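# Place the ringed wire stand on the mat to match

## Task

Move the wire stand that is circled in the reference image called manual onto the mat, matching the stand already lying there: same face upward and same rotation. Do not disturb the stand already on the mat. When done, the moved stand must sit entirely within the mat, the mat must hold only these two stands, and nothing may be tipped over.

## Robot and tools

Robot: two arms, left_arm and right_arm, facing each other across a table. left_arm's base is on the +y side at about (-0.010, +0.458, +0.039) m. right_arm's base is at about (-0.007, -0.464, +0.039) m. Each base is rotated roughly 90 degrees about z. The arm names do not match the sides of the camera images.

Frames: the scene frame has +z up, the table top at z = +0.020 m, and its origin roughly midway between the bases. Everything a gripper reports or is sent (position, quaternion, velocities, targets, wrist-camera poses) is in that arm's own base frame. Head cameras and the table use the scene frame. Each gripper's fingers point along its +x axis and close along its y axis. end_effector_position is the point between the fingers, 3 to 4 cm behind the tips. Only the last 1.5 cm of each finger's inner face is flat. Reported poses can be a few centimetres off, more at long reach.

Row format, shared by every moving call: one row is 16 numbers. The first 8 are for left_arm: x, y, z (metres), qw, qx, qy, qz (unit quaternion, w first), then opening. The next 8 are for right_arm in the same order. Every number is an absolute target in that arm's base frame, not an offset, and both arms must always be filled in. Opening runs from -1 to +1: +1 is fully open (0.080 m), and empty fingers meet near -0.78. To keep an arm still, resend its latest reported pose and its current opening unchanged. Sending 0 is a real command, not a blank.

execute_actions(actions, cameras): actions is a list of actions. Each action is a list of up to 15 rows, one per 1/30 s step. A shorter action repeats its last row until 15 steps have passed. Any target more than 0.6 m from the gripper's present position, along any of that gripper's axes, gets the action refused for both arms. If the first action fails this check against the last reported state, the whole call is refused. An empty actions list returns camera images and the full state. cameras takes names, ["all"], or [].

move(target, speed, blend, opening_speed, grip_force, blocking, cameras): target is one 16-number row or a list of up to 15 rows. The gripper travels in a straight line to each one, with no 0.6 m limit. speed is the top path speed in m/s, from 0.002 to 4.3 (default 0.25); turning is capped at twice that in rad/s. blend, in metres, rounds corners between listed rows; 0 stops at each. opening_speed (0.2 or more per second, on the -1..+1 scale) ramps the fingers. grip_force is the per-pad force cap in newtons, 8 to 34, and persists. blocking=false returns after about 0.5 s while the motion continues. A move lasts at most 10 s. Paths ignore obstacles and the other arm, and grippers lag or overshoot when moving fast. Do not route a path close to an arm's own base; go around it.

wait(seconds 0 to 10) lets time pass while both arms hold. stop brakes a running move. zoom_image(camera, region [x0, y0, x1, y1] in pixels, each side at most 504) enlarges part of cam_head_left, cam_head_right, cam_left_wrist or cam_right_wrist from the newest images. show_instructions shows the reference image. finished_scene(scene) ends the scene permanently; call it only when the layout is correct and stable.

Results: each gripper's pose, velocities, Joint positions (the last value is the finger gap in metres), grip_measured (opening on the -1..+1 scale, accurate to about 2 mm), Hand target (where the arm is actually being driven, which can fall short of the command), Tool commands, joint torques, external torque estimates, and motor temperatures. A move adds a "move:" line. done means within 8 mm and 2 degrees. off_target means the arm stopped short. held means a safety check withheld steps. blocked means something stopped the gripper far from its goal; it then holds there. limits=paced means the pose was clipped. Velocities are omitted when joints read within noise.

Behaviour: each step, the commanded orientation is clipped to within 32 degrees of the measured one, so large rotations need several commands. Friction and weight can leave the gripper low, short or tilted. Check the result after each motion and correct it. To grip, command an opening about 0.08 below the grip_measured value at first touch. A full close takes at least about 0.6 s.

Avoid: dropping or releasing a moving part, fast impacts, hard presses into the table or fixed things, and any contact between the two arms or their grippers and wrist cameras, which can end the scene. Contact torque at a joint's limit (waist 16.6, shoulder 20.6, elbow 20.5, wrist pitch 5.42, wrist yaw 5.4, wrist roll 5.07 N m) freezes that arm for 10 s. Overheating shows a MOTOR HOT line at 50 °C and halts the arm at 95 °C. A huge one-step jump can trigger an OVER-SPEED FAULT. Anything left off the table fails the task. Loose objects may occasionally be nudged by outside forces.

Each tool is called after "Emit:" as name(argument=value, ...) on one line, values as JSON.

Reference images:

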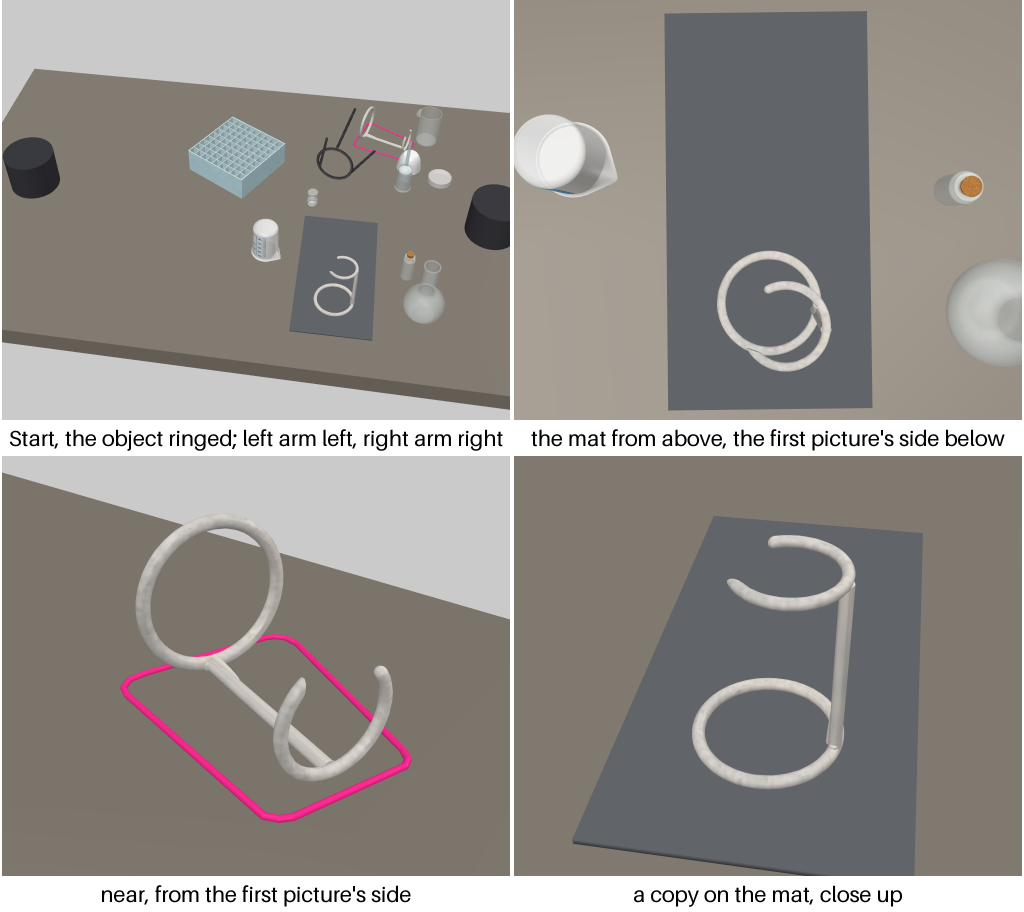

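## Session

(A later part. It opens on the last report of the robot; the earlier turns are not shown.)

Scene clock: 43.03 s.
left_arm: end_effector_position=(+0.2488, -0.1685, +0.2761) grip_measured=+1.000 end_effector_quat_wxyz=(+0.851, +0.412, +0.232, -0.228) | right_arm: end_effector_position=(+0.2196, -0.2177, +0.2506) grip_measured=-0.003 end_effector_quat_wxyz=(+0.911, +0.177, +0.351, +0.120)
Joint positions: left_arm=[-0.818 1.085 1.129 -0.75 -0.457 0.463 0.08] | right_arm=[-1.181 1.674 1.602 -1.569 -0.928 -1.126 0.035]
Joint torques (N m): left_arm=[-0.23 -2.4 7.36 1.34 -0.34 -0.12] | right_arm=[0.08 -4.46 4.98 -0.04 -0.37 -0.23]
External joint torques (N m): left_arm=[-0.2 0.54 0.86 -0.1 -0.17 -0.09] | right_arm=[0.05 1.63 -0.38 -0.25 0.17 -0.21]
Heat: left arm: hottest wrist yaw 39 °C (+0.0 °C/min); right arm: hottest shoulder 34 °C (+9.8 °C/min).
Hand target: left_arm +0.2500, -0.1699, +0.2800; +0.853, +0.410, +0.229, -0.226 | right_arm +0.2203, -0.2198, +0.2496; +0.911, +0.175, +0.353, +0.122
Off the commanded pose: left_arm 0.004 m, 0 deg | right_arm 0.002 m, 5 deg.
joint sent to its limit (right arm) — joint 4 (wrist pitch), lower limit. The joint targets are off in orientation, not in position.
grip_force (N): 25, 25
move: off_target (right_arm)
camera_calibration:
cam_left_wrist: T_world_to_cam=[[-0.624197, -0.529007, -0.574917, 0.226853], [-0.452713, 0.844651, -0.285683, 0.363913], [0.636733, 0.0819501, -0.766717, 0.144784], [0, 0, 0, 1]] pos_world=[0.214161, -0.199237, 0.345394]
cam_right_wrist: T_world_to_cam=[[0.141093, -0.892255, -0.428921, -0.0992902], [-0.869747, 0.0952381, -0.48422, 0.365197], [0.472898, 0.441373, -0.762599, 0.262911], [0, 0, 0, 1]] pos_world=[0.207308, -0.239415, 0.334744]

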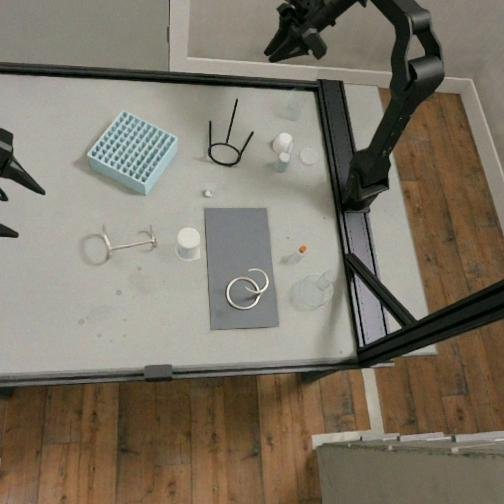

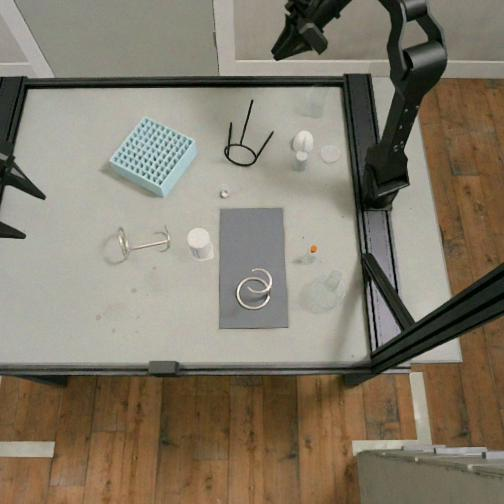

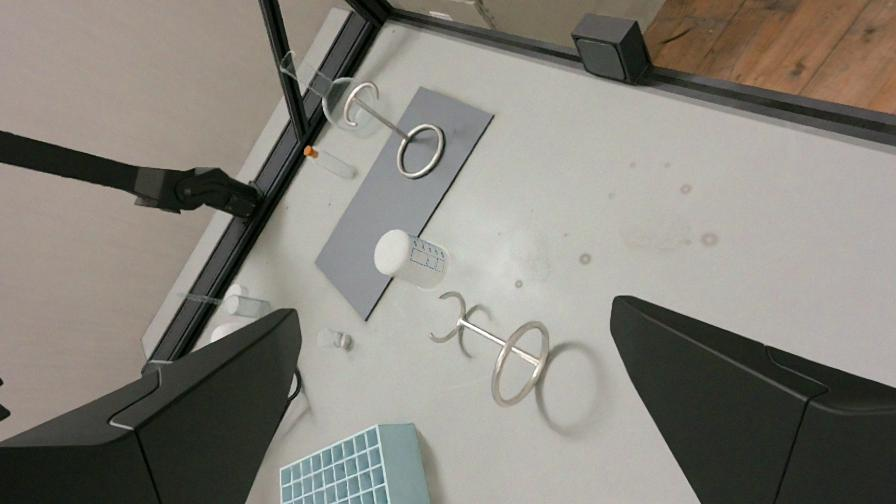

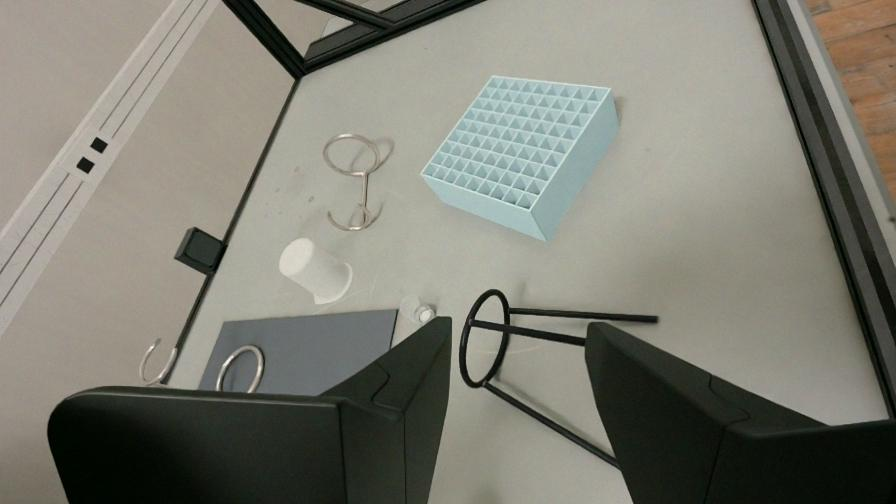

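Emit:
move(target=[[0.40, -0.12, 0.22, 0.78, 0.15, 0.60, -0.06, 0, 0.22, -0.22, 0.25, 0.911, 0.177, 0.351, 0.12, 0],[0.4447, -0.0841, 0.115, 0.704, -0.067, 0.704, 0.067, -0.2, 0.22, -0.22, 0.25, 0.911, 0.177, 0.351, 0.12, 0]], speed=[0.4,0.25], blend=[0.03,0], grip_force=34, cameras=["all"])

Scene clock: 49.70 s.
left_arm: end_effector_position=(+0.4429, -0.0833, +0.1192) grip_measured=-0.197 end_effector_quat_wxyz=(+0.707, -0.066, +0.701, +0.066) | right_arm: end_effector_position=(+0.2196, -0.2177, +0.2507) grip_measured=-0.003 end_effector_quat_wxyz=(+0.911, +0.177, +0.351, +0.120)
Joint positions: left_arm=[-0.187 2.322 2.245 -1.487 -0.003 -0.374 0.026] | right_arm=[-1.181 1.674 1.602 -1.57 -0.928 -1.127 0.035]
Joint torques (N m): left_arm=[0.03 -8.1 6.21 0.24 0.04 -0.1] | right_arm=[-0.4 -4.56 4.76 0.15 -0.48 -0.08]
External joint torques (N m): left_arm=[0.03 2.69 0.63 -0.1 0.06 -0.1] | right_arm=[-0.47 1.6 -0.6 -0.04 0.07 -0.06]
Heat: left arm: hottest wrist yaw 39 °C (+0.0 °C/min); right arm: hottest shoulder 33 °C (+7.2 °C/min).
Hand target: left_arm +0.4446, -0.0842, +0.1150; +0.704, -0.067, +0.704, +0.067 | right_arm +0.2200, -0.2200, +0.2500; +0.912, +0.177, +0.351, +0.120
Off the commanded pose: left_arm 0.005 m, 0 deg | right_arm 0.002 m, 0 deg.
move: done
camera_calibration:
cam_left_wrist: T_world_to_cam=[[0.165056, -0.984836, 0.0534357, -0.159585], [-0.926837, -0.136355, 0.34983, 0.387519], [-0.337239, -0.107268, -0.935288, 0.32968], [0, 0, 0, 1]] pos_world=[0.496688, -0.0689604, 0.181308]
cam_right_wrist: T_world_to_cam=[[0.141369, -0.89233, -0.428674, -0.0993158], [-0.869691, 0.0949146, -0.484385, 0.365201], [0.472918, 0.441291, -0.762634, 0.262931], [0, 0, 0, 1]] pos_world=[0.207308, -0.239315, 0.334844]

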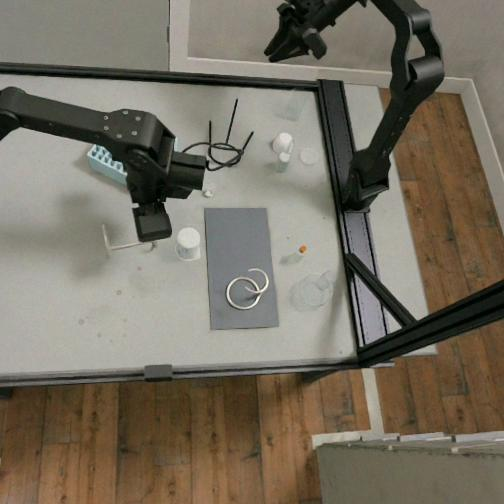

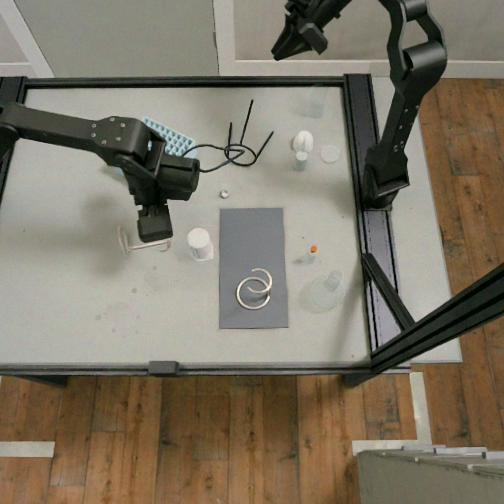

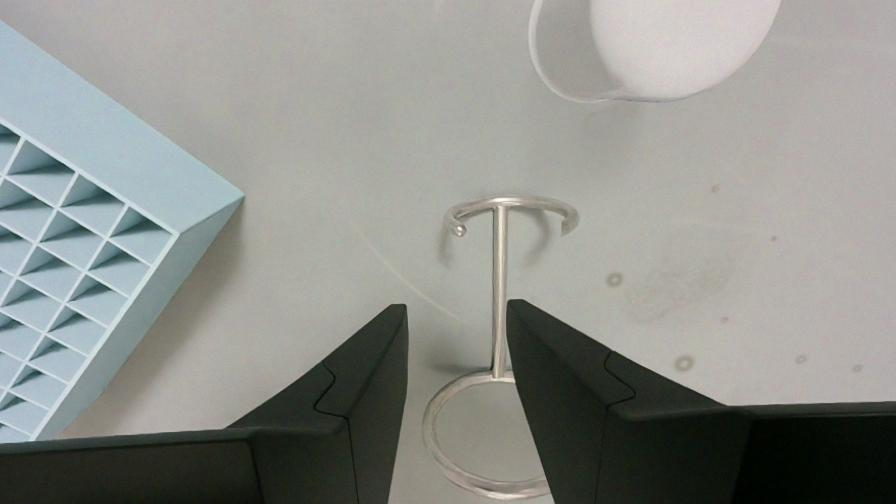

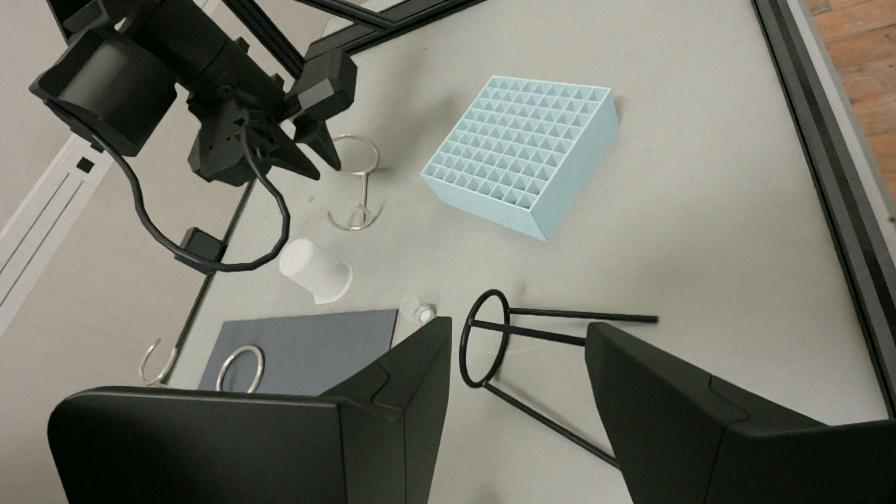

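Emit:
move(target=[0.450, -0.0883, 0.058, 0.704, -0.067, 0.704, 0.067, -0.2, 0.22, -0.22, 0.25, 0.911, 0.177, 0.351, 0.12, 0], speed=0.12, cameras=["cam_left_wrist"])

Scene clock: 51.07 s.
left_arm: end_effector_position=(+0.4519, -0.0875, +0.0663) grip_measured=-0.197 end_effector_quat_wxyz=(+0.711, -0.068, +0.697, +0.066) | right_arm: end_effector_position=(+0.2196, -0.2177, +0.2507) grip_measured=-0.003 end_effector_quat_wxyz=(+0.911, +0.177, +0.351, +0.120)
Joint positions: left_arm=[-0.192 2.342 2.068 -1.278 -0.003 -0.381 0.026] | right_arm=[-1.181 1.674 1.602 -1.57 -0.928 -1.127 0.035]
Joint torques (N m): left_arm=[-0.13 -8.55 4.4 0.55 0.05 -0.09] | right_arm=[-0.29 -4.51 4.72 0.15 -0.49 -0.05]
External joint torques (N m): left_arm=[-0.13 2.5 -1.3 0.18 0.07 -0.09] | right_arm=[-0.32 1.63 -0.64 -0.05 0.06 -0.03]
Heat: left arm: hottest wrist yaw 39 °C (+0.0 °C/min); right arm: hottest shoulder 33 °C (+7.0 °C/min).
Hand target: left_arm +0.4499, -0.0884, +0.0581; +0.704, -0.067, +0.704, +0.067 | right_arm +0.2200, -0.2200, +0.2500; +0.912, +0.177, +0.351, +0.120
Off the commanded pose: left_arm 0.009 m, 1 deg | right_arm 0.002 m, 0 deg.
move: off_target (left_arm)
camera_calibration:
cam_left_wrist: T_world_to_cam=[[0.165882, -0.984455, 0.0577259, -0.163025], [-0.930766, -0.136958, 0.338996, 0.416204], [-0.32582, -0.109963, -0.939015, 0.277633], [0, 0, 0, 1]] pos_world=[0.504889, -0.072959, 0.129021]
Images, in order (width x height): cam_left_wrist 896x504.

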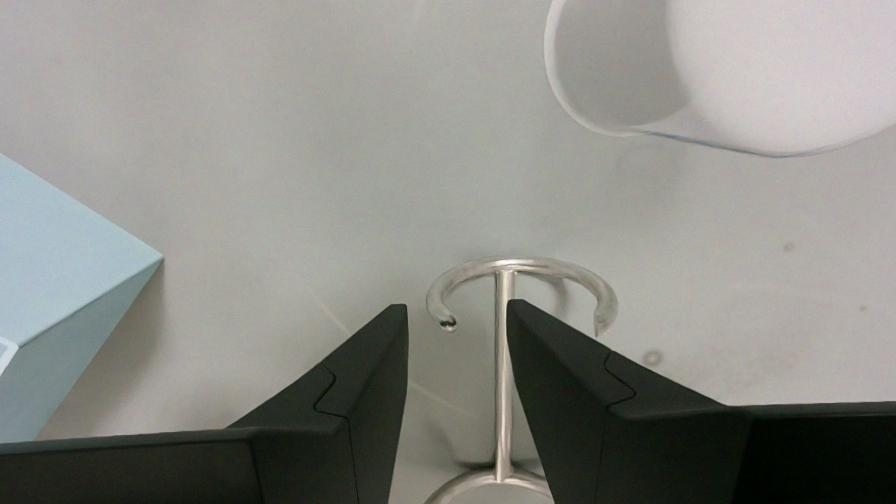

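Emit:
move(target=[0.444, -0.0893, 0.030, 0.704, -0.067, 0.704, 0.067, -0.2, 0.22, -0.22, 0.25, 0.911, 0.177, 0.351, 0.12, 0], speed=0.1, cameras=["cam_left_wrist","cam_right_wrist"])

Emit:
zoom_image(camera="cam_right_wrist", region=[220, 60, 480, 260])

Scene clock: 52.40 s.
left_arm: end_effector_position=(+0.4464, -0.0884, +0.0337) grip_measured=-0.197 end_effector_quat_wxyz=(+0.708, -0.067, +0.700, +0.067) | right_arm: end_effector_position=(+0.2196, -0.2177, +0.2507) grip_measured=-0.003 end_effector_quat_wxyz=(+0.911, +0.177, +0.351, +0.120)
Joint positions: left_arm=[-0.196 2.342 1.939 -1.157 -0.003 -0.386 0.026] | right_arm=[-1.181 1.674 1.602 -1.57 -0.928 -1.127 0.035]
Joint torques (N m): left_arm=[-0.09 -9.45 4.14 0.55 0.04 -0.1] | right_arm=[-0.28 -4.69 4.64 0.2 -0.47 -0.06]
External joint torques (N m): left_arm=[-0.11 1.48 -1.48 0.2 0.07 -0.09] | right_arm=[-0.25 1.44 -0.71 -0.01 0.07 -0.04]
Heat: left arm: hottest wrist yaw 39 °C (+0.0 °C/min); right arm: hottest shoulder 33 °C (+6.9 °C/min).
Hand target: left_arm +0.4440, -0.0893, +0.0300; +0.704, -0.067, +0.704, +0.067 | right_arm +0.2200, -0.2200, +0.2500; +0.912, +0.177, +0.351, +0.120
Off the commanded pose: left_arm 0.005 m, 1 deg | right_arm 0.002 m, 0 deg.
move: done
camera_calibration:
cam_left_wrist: T_world_to_cam=[[0.167155, -0.984418, 0.0546002, -0.161525], [-0.927583, -0.138253, 0.347096, 0.420246], [-0.334139, -0.108665, -0.936239, 0.24893], [0, 0, 0, 1]] pos_world=[0.49999, -0.0738584, 0.0960113]
cam_right_wrist: T_world_to_cam=[[0.141369, -0.89233, -0.428674, -0.0993158], [-0.869691, 0.0949146, -0.484385, 0.365201], [0.472918, 0.441291, -0.762634, 0.262931], [0, 0, 0, 1]] pos_world=[0.207308, -0.239315, 0.334844]
Images, in order (width x height): cam_left_wrist 896x504, cam_right_wrist 896x504.

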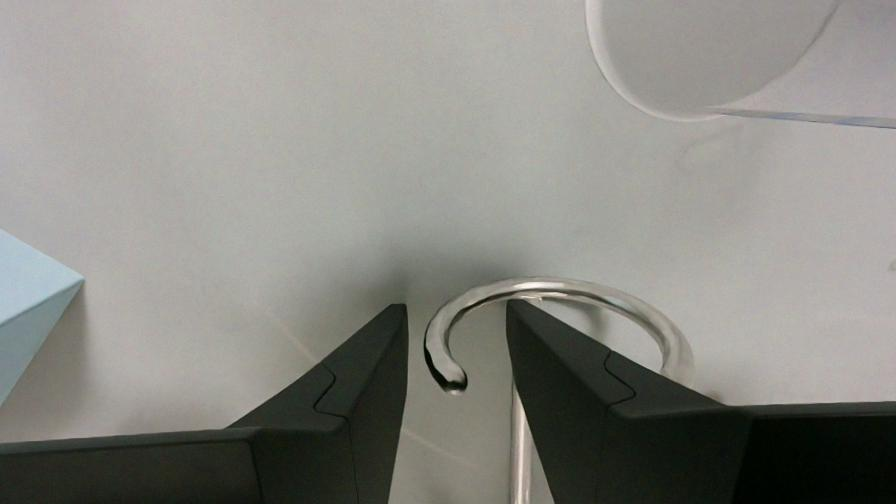

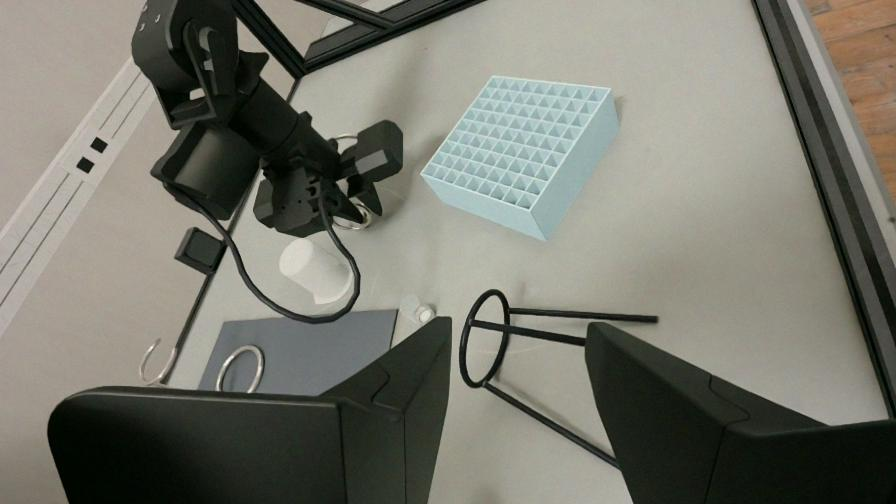

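Scaled by 1.938.

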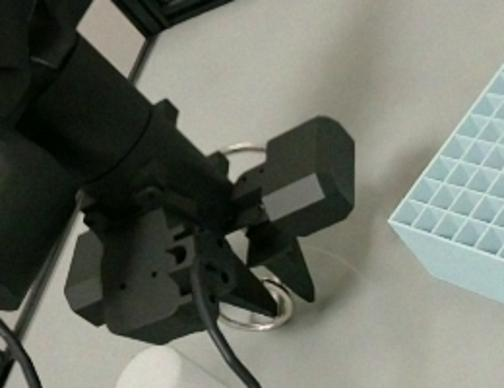

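Emit:
move(target=[[0.4445, -0.0893, 0.037, 0.704, -0.067, 0.704, 0.067, -0.2, 0.22, -0.22, 0.25, 0.911, 0.177, 0.351, 0.12, 0],[0.4445, -0.0893, 0.037, 0.704, -0.067, 0.704, 0.067, -0.95, 0.22, -0.22, 0.25, 0.911, 0.177, 0.351, 0.12, 0]], speed=0.1, opening_speed=0.6, cameras=["cam_left_wrist","cam_right_wrist"])

Scene clock: 54.80 s.
left_arm: end_effector_position=(+0.4421, -0.0876, +0.0340) grip_measured=-0.753 end_effector_quat_wxyz=(+0.701, -0.065, +0.707, +0.069) | right_arm: end_effector_position=(+0.2196, -0.2177, +0.2507) grip_measured=-0.003 end_effector_quat_wxyz=(+0.911, +0.177, +0.351, +0.120)
Joint positions: left_arm=[-0.196 2.342 1.94 -1.179 -0.002 -0.386 0.001] | right_arm=[-1.181 1.674 1.602 -1.57 -0.928 -1.127 0.035]
Joint torques (N m): left_arm=[-0.23 -9.82 6.18 0.26 0.03 -0.09] | right_arm=[-0.27 -4.69 4.64 0.15 -0.44 -0.05]
External joint torques (N m): left_arm=[-0.17 1.01 0.63 -0.06 0.05 -0.09] | right_arm=[-0.3 1.42 -0.71 -0.06 0.1 -0.03]
Heat: left arm: hottest wrist yaw 39 °C (+0.0 °C/min); right arm: hottest shoulder 33 °C (+6.6 °C/min).
Hand target: left_arm +0.4445, -0.0893, +0.0371; +0.704, -0.067, +0.704, +0.067 | right_arm +0.2200, -0.2200, +0.2500; +0.912, +0.177, +0.351, +0.120
Off the commanded pose: left_arm 0.004 m, 1 deg | right_arm 0.002 m, 0 deg.
move: done
camera_calibration:
cam_left_wrist: T_world_to_cam=[[0.168185, -0.984605, 0.0476128, -0.160232], [-0.920364, -0.139546, 0.365316, 0.412323], [-0.353048, -0.105262, -0.929665, 0.25621], [0, 0, 0, 1]] pos_world=[0.49689, -0.0732584, 0.0951901]
cam_right_wrist: T_world_to_cam=[[0.141369, -0.89233, -0.428674, -0.0993158], [-0.869691, 0.0949146, -0.484385, 0.365201], [0.472918, 0.441291, -0.762634, 0.262931], [0, 0, 0, 1]] pos_world=[0.207308, -0.239315, 0.334844]
Images, in order (width x height): cam_left_wrist 896x504, cam_right_wrist 896x504.

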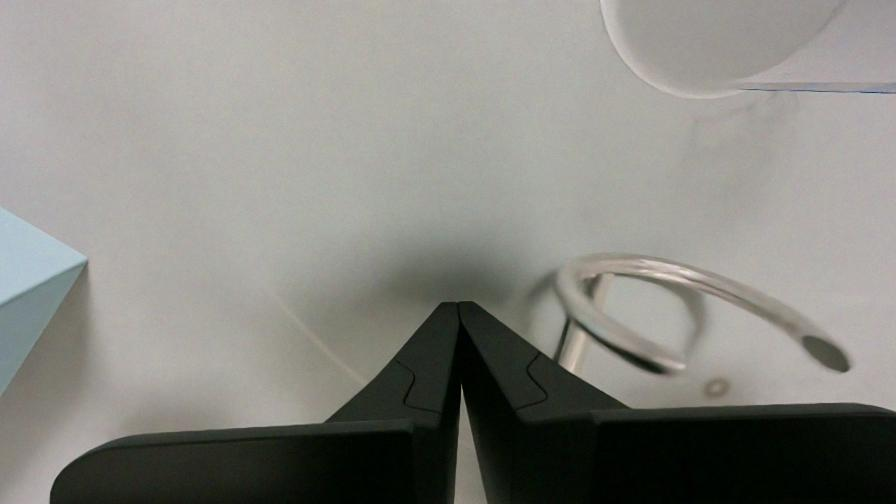

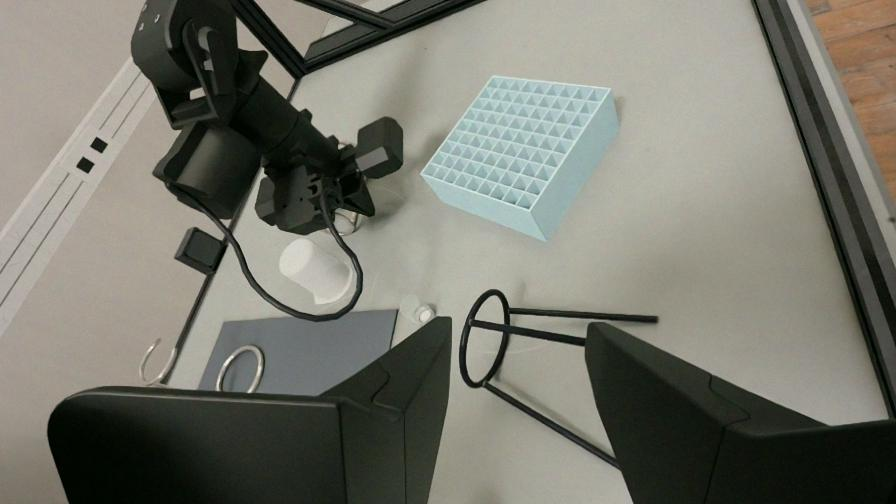

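Emit:
move(target=[0.4445, -0.0876, 0.13, 0.704, -0.067, 0.704, 0.067, -0.95, 0.22, -0.22, 0.25, 0.911, 0.177, 0.351, 0.12, 0], speed=0.15, cameras=["all"])

Emit:
zoom_image(camera="cam_head_right", region=[80, 180, 230, 290])

Emit:
zoom_image(camera="cam_right_wrist", region=[240, 100, 440, 280])

Scene clock: 56.23 s.
left_arm: end_effector_position=(+0.4424, -0.0877, +0.1344) grip_measured=-0.753 end_effector_quat_wxyz=(+0.707, -0.067, +0.701, +0.067) | right_arm: end_effector_position=(+0.2196, -0.2177, +0.2507) grip_measured=-0.003 end_effector_quat_wxyz=(+0.911, +0.177, +0.351, +0.120)
Joint positions: left_arm=[-0.196 2.344 2.345 -1.564 -0.002 -0.386 0.001] | right_arm=[-1.181 1.674 1.602 -1.57 -0.928 -1.127 0.035]
Joint torques (N m): left_arm=[0.23 -8.05 6.27 0.26 0.03 0.04] | right_arm=[-0.4 -4.59 4.65 0.13 -0.44 -0.07]
External joint torques (N m): left_arm=[0.26 2.7 0.83 -0.08 0.05 0.04] | right_arm=[-0.4 1.55 -0.71 -0.07 0.1 -0.05]
Heat: left arm: hottest wrist yaw 39 °C (+0.0 °C/min); right arm: hottest shoulder 33 °C (+6.4 °C/min).
Hand target: left_arm +0.4444, -0.0876, +0.1299; +0.704, -0.067, +0.704, +0.067 | right_arm +0.2200, -0.2200, +0.2500; +0.912, +0.177, +0.351, +0.120
Off the commanded pose: left_arm 0.005 m, 0 deg | right_arm 0.002 m, 0 deg.
move: done
camera_calibration:
cam_left_wrist: T_world_to_cam=[[0.16733, -0.984426, 0.0539144, -0.165624], [-0.926613, -0.138354, 0.349637, 0.380855], [-0.336732, -0.108462, -0.935333, 0.342915], [0, 0, 0, 1]] pos_world=[0.49609, -0.0731584, 0.196509]
cam_right_wrist: T_world_to_cam=[[0.141369, -0.89233, -0.428674, -0.0993158], [-0.869691, 0.0949146, -0.484385, 0.365201], [0.472918, 0.441291, -0.762634, 0.262931], [0, 0, 0, 1]] pos_world=[0.207308, -0.239315, 0.334844]

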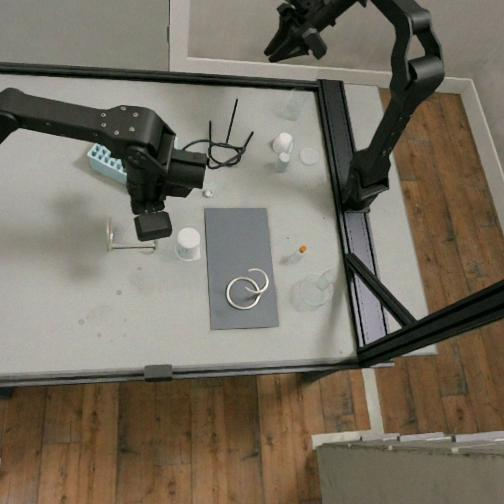

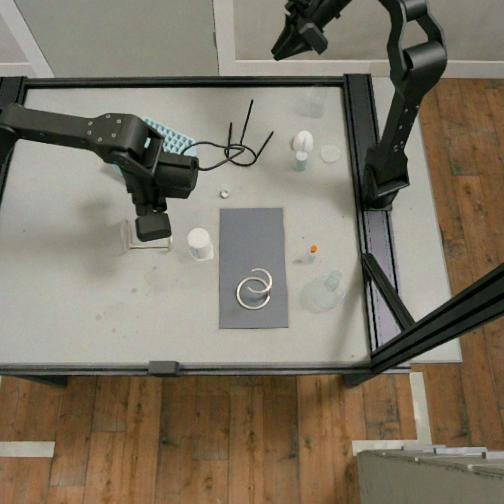

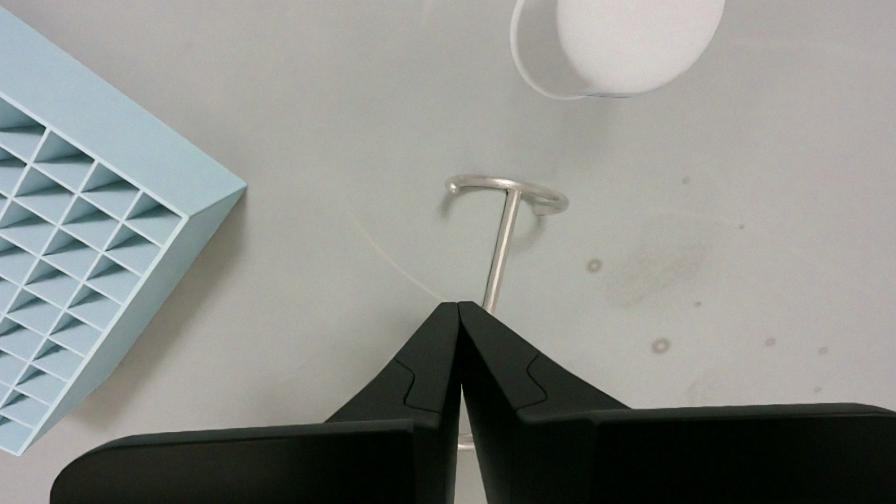

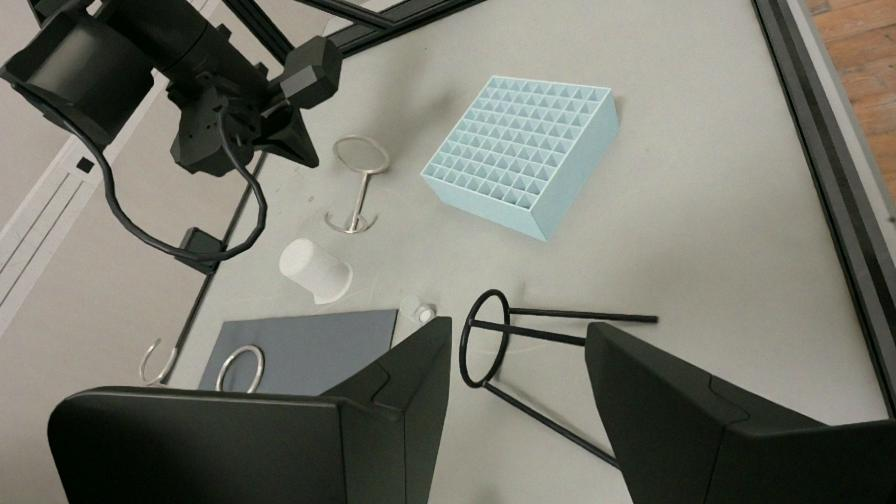

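Scaled by 3.360.

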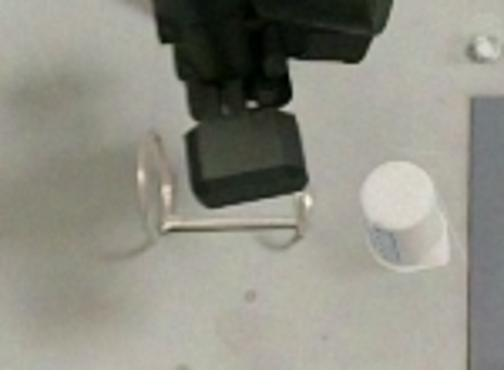

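Scaled by 2.520.

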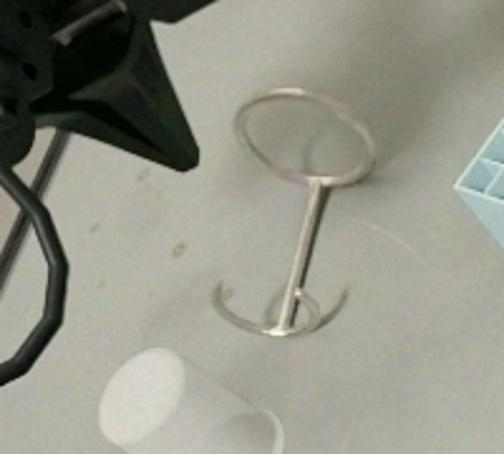

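Emit:
zoom_image(camera="cam_left_wrist", region=[400, 150, 620, 310])

Emit:
zoom_image(camera="cam_head_left", region=[80, 190, 200, 280])

Scaled by 2.291.

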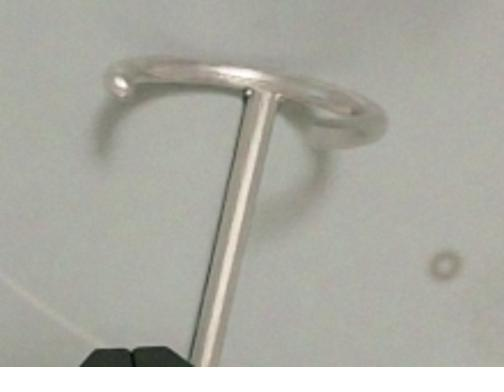

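Scaled by 4.200.

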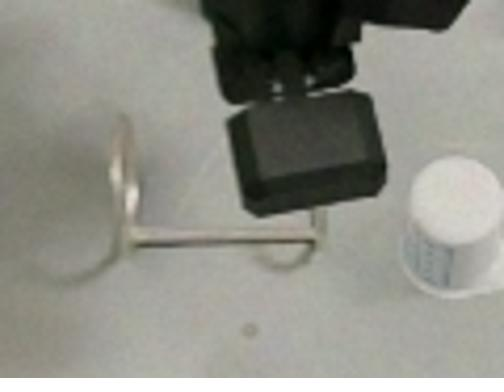

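Emit:
move(target=[[0.4245, -0.1270, 0.10, 0.7071, 0, 0.7071, 0, -0.2, 0.22, -0.22, 0.25, 0.911, 0.177, 0.351, 0.12, 0],[0.4245, -0.1270, 0.040, 0.7071, 0, 0.7071, 0, -0.2, 0.22, -0.22, 0.25, 0.911, 0.177, 0.351, 0.12, 0]], speed=0.1, blend=0.01, cameras=["cam_left_wrist","cam_right_wrist"])

Emit:
zoom_image(camera="cam_right_wrist", region=[220, 60, 480, 260])

Scene clock: 59.73 s.
left_arm: end_effector_position=(+0.4264, -0.1274, +0.0423) grip_measured=-0.203 end_effector_quat_wxyz=(+0.710, -0.001, +0.705, +0.001) | right_arm: end_effector_position=(+0.2196, -0.2177, +0.2507) grip_measured=-0.003 end_effector_quat_wxyz=(+0.911, +0.177, +0.351, +0.120)
Joint positions: left_arm=[-0.291 2.294 1.891 -1.161 -0.002 -0.293 0.026] | right_arm=[-1.181 1.674 1.602 -1.57 -0.928 -1.127 0.035]
Joint torques (N m): left_arm=[0.04 -9.62 4.16 0.54 0.05 0.09] | right_arm=[-0.13 -4.6 4.71 0.13 -0.48 -0.08]
External joint torques (N m): left_arm=[0.05 1.07 -1.46 0.19 0.07 0.09] | right_arm=[-0.12 1.52 -0.63 -0.07 0.06 -0.06]
Motor temperatures (°C): left_arm=[29 30 32 33 38 31] | right_arm=[26 33 30 32 30 28]
Heat: left arm: hottest wrist yaw 38 °C (-1.0 °C/min); right arm: hottest shoulder 33 °C (+6.0 °C/min).
Hand target: left_arm +0.4245, -0.1270, +0.0400; +0.707, +0.000, +0.707, +0.000 | right_arm +0.2200, -0.2200, +0.2500; +0.912, +0.177, +0.351, +0.120
Off the commanded pose: left_arm 0.003 m, 0 deg | right_arm 0.002 m, 0 deg.
move: done
camera_calibration:
cam_left_wrist: T_world_to_cam=[[-0.0188637, -0.998414, 0.0530478, -0.119362], [-0.935952, 0.0362932, 0.350251, 0.418948], [-0.351621, -0.0430432, -0.935152, 0.261789], [0, 0, 0, 1]] pos_world=[0.481915, -0.123109, 0.104407]
cam_right_wrist: T_world_to_cam=[[0.141369, -0.89233, -0.428674, -0.0993158], [-0.869691, 0.0949146, -0.484385, 0.365201], [0.472918, 0.441291, -0.762634, 0.262931], [0, 0, 0, 1]] pos_world=[0.207308, -0.239315, 0.334844]
Images, in order (width x height): cam_left_wrist 896x504, cam_right_wrist 896x504.

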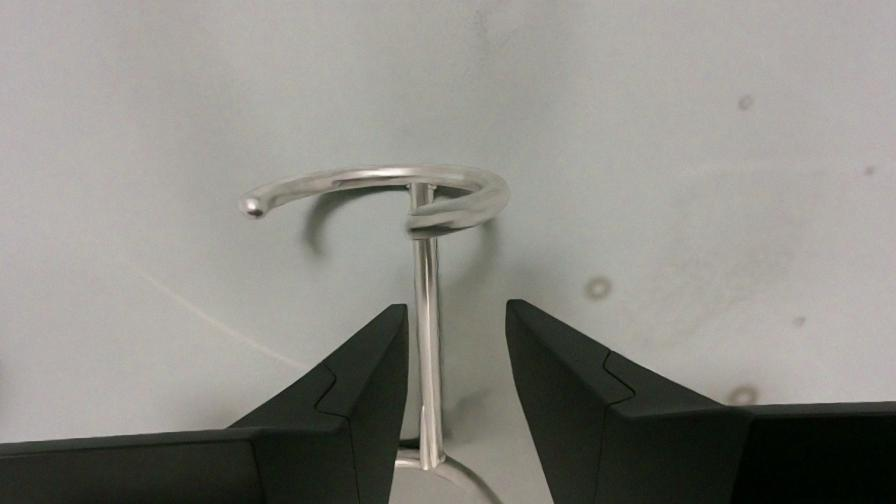

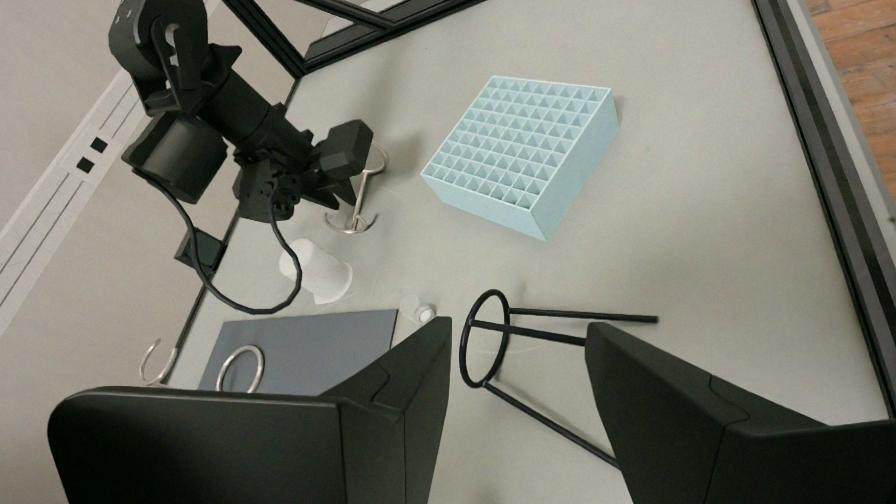

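Scaled by 1.938.

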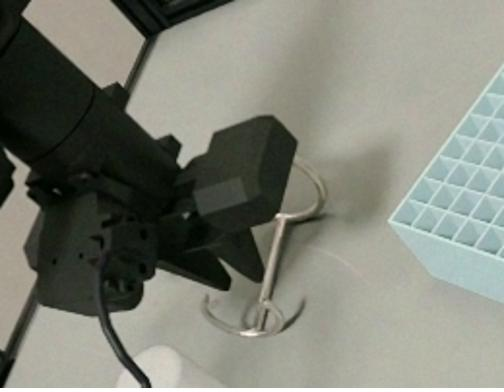

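Emit:
move(target=[[0.4245, -0.1210, 0.040, 0.7071, 0, 0.7071, 0, -0.2, 0.22, -0.22, 0.25, 0.911, 0.177, 0.351, 0.12, 0],[0.4245, -0.1210, 0.025, 0.7071, 0, 0.7071, 0, -0.2, 0.22, -0.22, 0.25, 0.911, 0.177, 0.351, 0.12, 0]], speed=0.05, cameras=["cam_left_wrist","cam_head_right"])

Scene clock: 61.83 s.
left_arm: end_effector_position=(+0.4269, -0.1218, +0.0298) grip_measured=-0.203 end_effector_quat_wxyz=(+0.712, -0.001, +0.702, +0.000) | right_arm: end_effector_position=(+0.2196, -0.2177, +0.2507) grip_measured=-0.003 end_effector_quat_wxyz=(+0.911, +0.177, +0.351, +0.120)
Joint positions: left_arm=[-0.279 2.294 1.84 -1.104 -0.002 -0.28 0.026] | right_arm=[-1.181 1.674 1.602 -1.57 -0.928 -1.127 0.035]
Joint torques (N m): left_arm=[0.17 -8.99 4.06 0.53 0.04 0.08] | right_arm=[-0.29 -4.71 4.66 0.15 -0.49 -0.09]
External joint torques (N m): left_arm=[0.19 1.67 -1.55 0.16 0.06 0.09] | right_arm=[-0.29 1.5 -0.72 -0.04 0.05 -0.07]
Heat: left arm: hottest wrist yaw 38 °C (-1.0 °C/min), its shoulder heating fast: 31 °C (+30.4 °C/min); right arm: hottest shoulder 32 °C (+4.0 °C/min). Heating fast: the left arm's shoulder motor: a push or a pull is the cause, and it goes on while you think. Ease it with your next call, before anything else.
Hand target: left_arm +0.4245, -0.1210, +0.0251; +0.707, +0.000, +0.707, +0.000 | right_arm +0.2200, -0.2200, +0.2500; +0.912, +0.177, +0.351, +0.120
Off the commanded pose: left_arm 0.005 m, 1 deg | right_arm 0.002 m, 0 deg.
move: done
camera_calibration:
cam_left_wrist: T_world_to_cam=[[-0.019972, -0.998313, 0.0545144, -0.112809], [-0.93794, 0.03759, 0.344755, 0.424824], [-0.346223, -0.0442457, -0.937108, 0.248129], [0, 0, 0, 1]] pos_world=[0.482114, -0.11761, 0.092213]
Images, in order (width x height): cam_head_right 504x504, cam_left_wrist 896x504.

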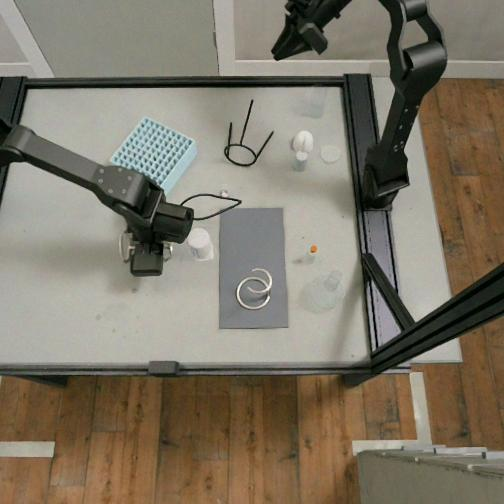

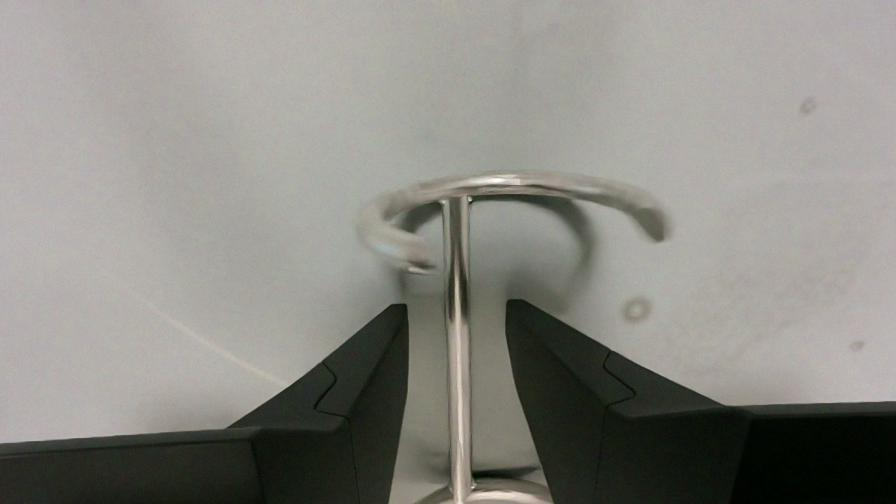

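Emit:
move(target=[0.4245, -0.1210, 0.025, 0.7071, 0, 0.7071, 0, -0.95, 0.22, -0.22, 0.25, 0.911, 0.177, 0.351, 0.12, 0], opening_speed=0.7, cameras=["cam_left_wrist"])

Scene clock: 63.43 s.
left_arm: end_effector_position=(+0.4269, -0.1219, +0.0297) grip_measured=-0.678 end_effector_quat_wxyz=(+0.712, -0.001, +0.703, +0.000) | right_arm: end_effector_position=(+0.2196, -0.2177, +0.2507) grip_measured=-0.003 end_effector_quat_wxyz=(+0.911, +0.177, +0.351, +0.120)
Joint positions: left_arm=[-0.279 2.294 1.839 -1.104 -0.002 -0.28 0.004] | right_arm=[-1.181 1.674 1.602 -1.57 -0.928 -1.127 0.035]
Joint torques (N m): left_arm=[0.13 -8.95 4.11 0.55 0.04 0.08] | right_arm=[-0.2 -4.61 4.67 0.14 -0.48 -0.08]
External joint torques (N m): left_arm=[0.12 1.69 -1.46 0.2 0.07 0.08] | right_arm=[-0.19 1.53 -0.73 -0.08 0.06 -0.06]
Heat: left arm: hottest wrist yaw 38 °C (-1.0 °C/min); right arm: hottest shoulder 32 °C (+4.0 °C/min).
Hand target: left_arm +0.4245, -0.1210, +0.0250; +0.707, +0.000, +0.707, +0.000 | right_arm +0.2200, -0.2200, +0.2500; +0.912, +0.177, +0.351, +0.120
Off the commanded pose: left_arm 0.005 m, 1 deg | right_arm 0.002 m, 0 deg.
move: done
camera_calibration:
cam_left_wrist: T_world_to_cam=[[-0.0199571, -0.998296, 0.0548307, -0.112838], [-0.937909, 0.0376894, 0.344828, 0.424848], [-0.346307, -0.0445444, -0.937063, 0.248037], [0, 0, 0, 1]] pos_world=[0.482114, -0.11761, 0.0921133]
Images, in order (width x height): cam_left_wrist 896x504.

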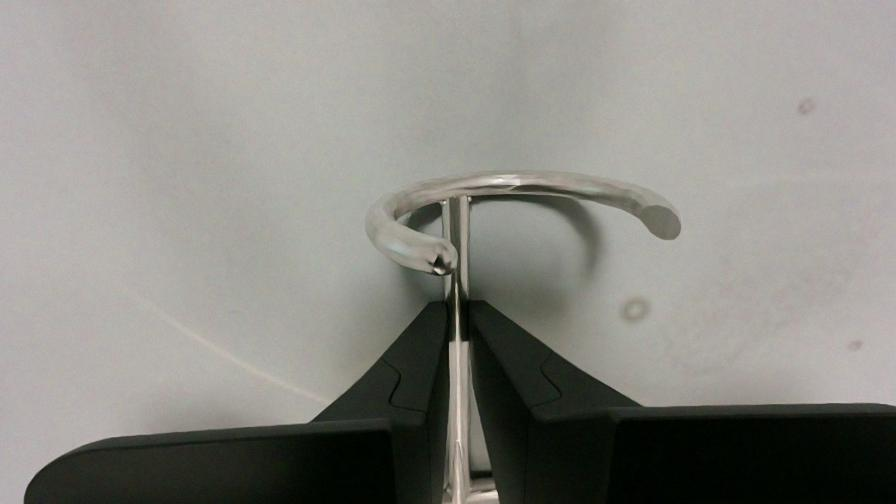

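Emit:
move(target=[[0.424, -0.1215, 0.06, 0.7071, 0, 0.7071, 0, -0.95, 0.22, -0.22, 0.25, 0.911, 0.177, 0.351, 0.12, 0],[0.38, -0.15, 0.18, 0.9098, 0.0664, 0.3769, -0.1604, -0.95, 0.22, -0.22, 0.25, 0.911, 0.177, 0.351, 0.12, 0],[0.398, -0.173, 0.12, 0.9483, 0, 0, -0.3173, -0.95, 0.22, -0.22, 0.25, 0.911, 0.177, 0.351, 0.12, 0]], speed=[0.1,0.2,0.2], blend=[0.02,0.03,0], cameras=["all"])

Scene clock: 70.37 s.
left_arm: end_effector_position=(+0.3982, -0.1737, +0.1229) grip_measured=-0.678 end_effector_quat_wxyz=(+0.948, +0.001, -0.002, -0.317) | right_arm: end_effector_position=(+0.2196, -0.2177, +0.2507) grip_measured=-0.003 end_effector_quat_wxyz=(+0.911, +0.177, +0.351, +0.120)
Joint positions: left_arm=[-0.291 1.937 0.568 1.373 0.354 0.002 0.004] | right_arm=[-1.181 1.674 1.602 -1.57 -0.928 -1.127 0.035]
Joint torques (N m): left_arm=[0.22 -5.3 3.25 2 0.13 -0.06] | right_arm=[-0.19 -4.6 4.67 0.16 -0.49 -0.1]
External joint torques (N m): left_arm=[0.23 1.4 -0.73 0.37 0.14 -0.07] | right_arm=[-0.22 1.52 -0.7 -0.04 0.05 -0.08]
Heat: left arm: hottest wrist yaw 38 °C (-1.0 °C/min); right arm: hottest shoulder 32 °C (+4.0 °C/min).
Hand target: left_arm +0.3980, -0.1730, +0.1199; +0.948, +0.000, +0.000, -0.317 | right_arm +0.2200, -0.2200, +0.2500; +0.912, +0.177, +0.351, +0.120
Off the commanded pose: left_arm 0.003 m, 0 deg | right_arm 0.002 m, 0 deg.
move: done; blend cut to 0.0175 m at target 1
camera_calibration:
cam_left_wrist: T_world_to_cam=[[-0.642473, -0.765919, -0.0244341, 0.127828], [-0.257285, 0.245632, -0.934596, 0.290094], [0.721826, -0.594166, -0.354871, -0.269211], [0, 0, 0, 1]] pos_world=[0.351087, -0.133307, 0.178709]
cam_right_wrist: T_world_to_cam=[[0.141369, -0.89233, -0.428674, -0.0993158], [-0.869691, 0.0949146, -0.484385, 0.365201], [0.472918, 0.441291, -0.762634, 0.262931], [0, 0, 0, 1]] pos_world=[0.207308, -0.239315, 0.334844]

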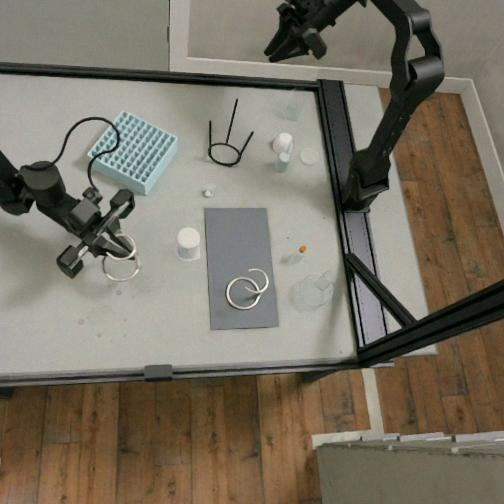

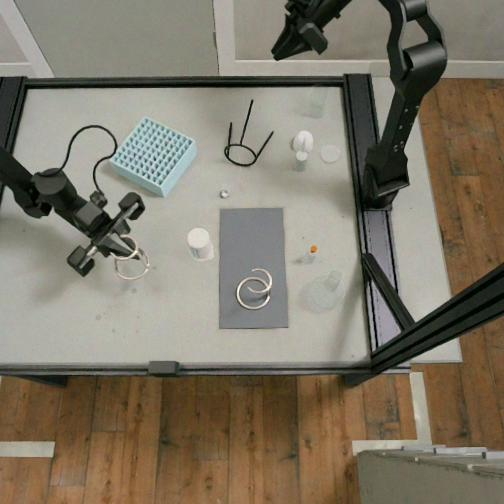

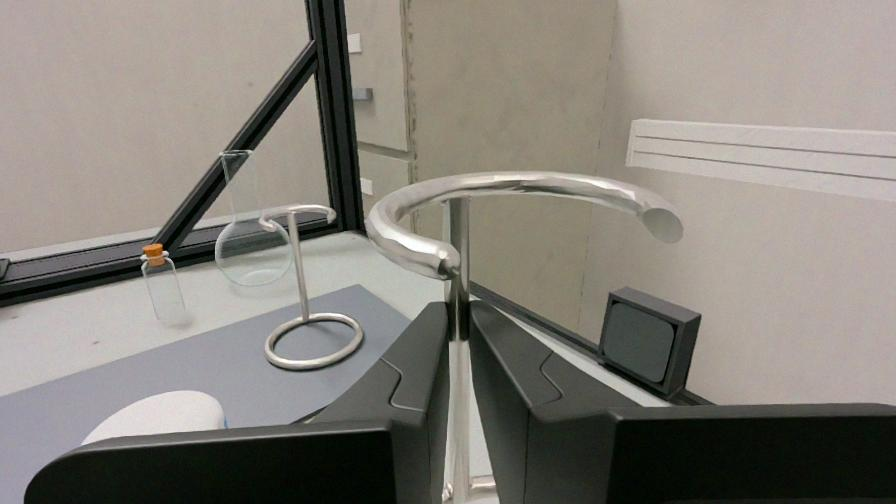

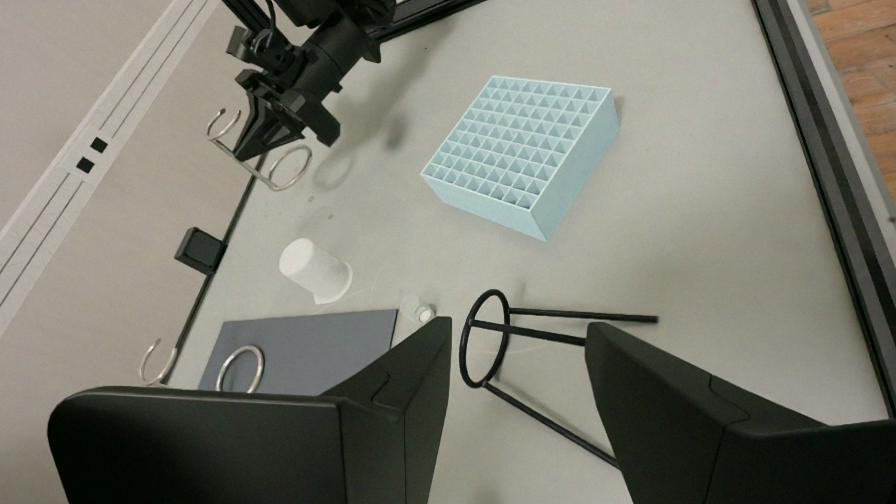

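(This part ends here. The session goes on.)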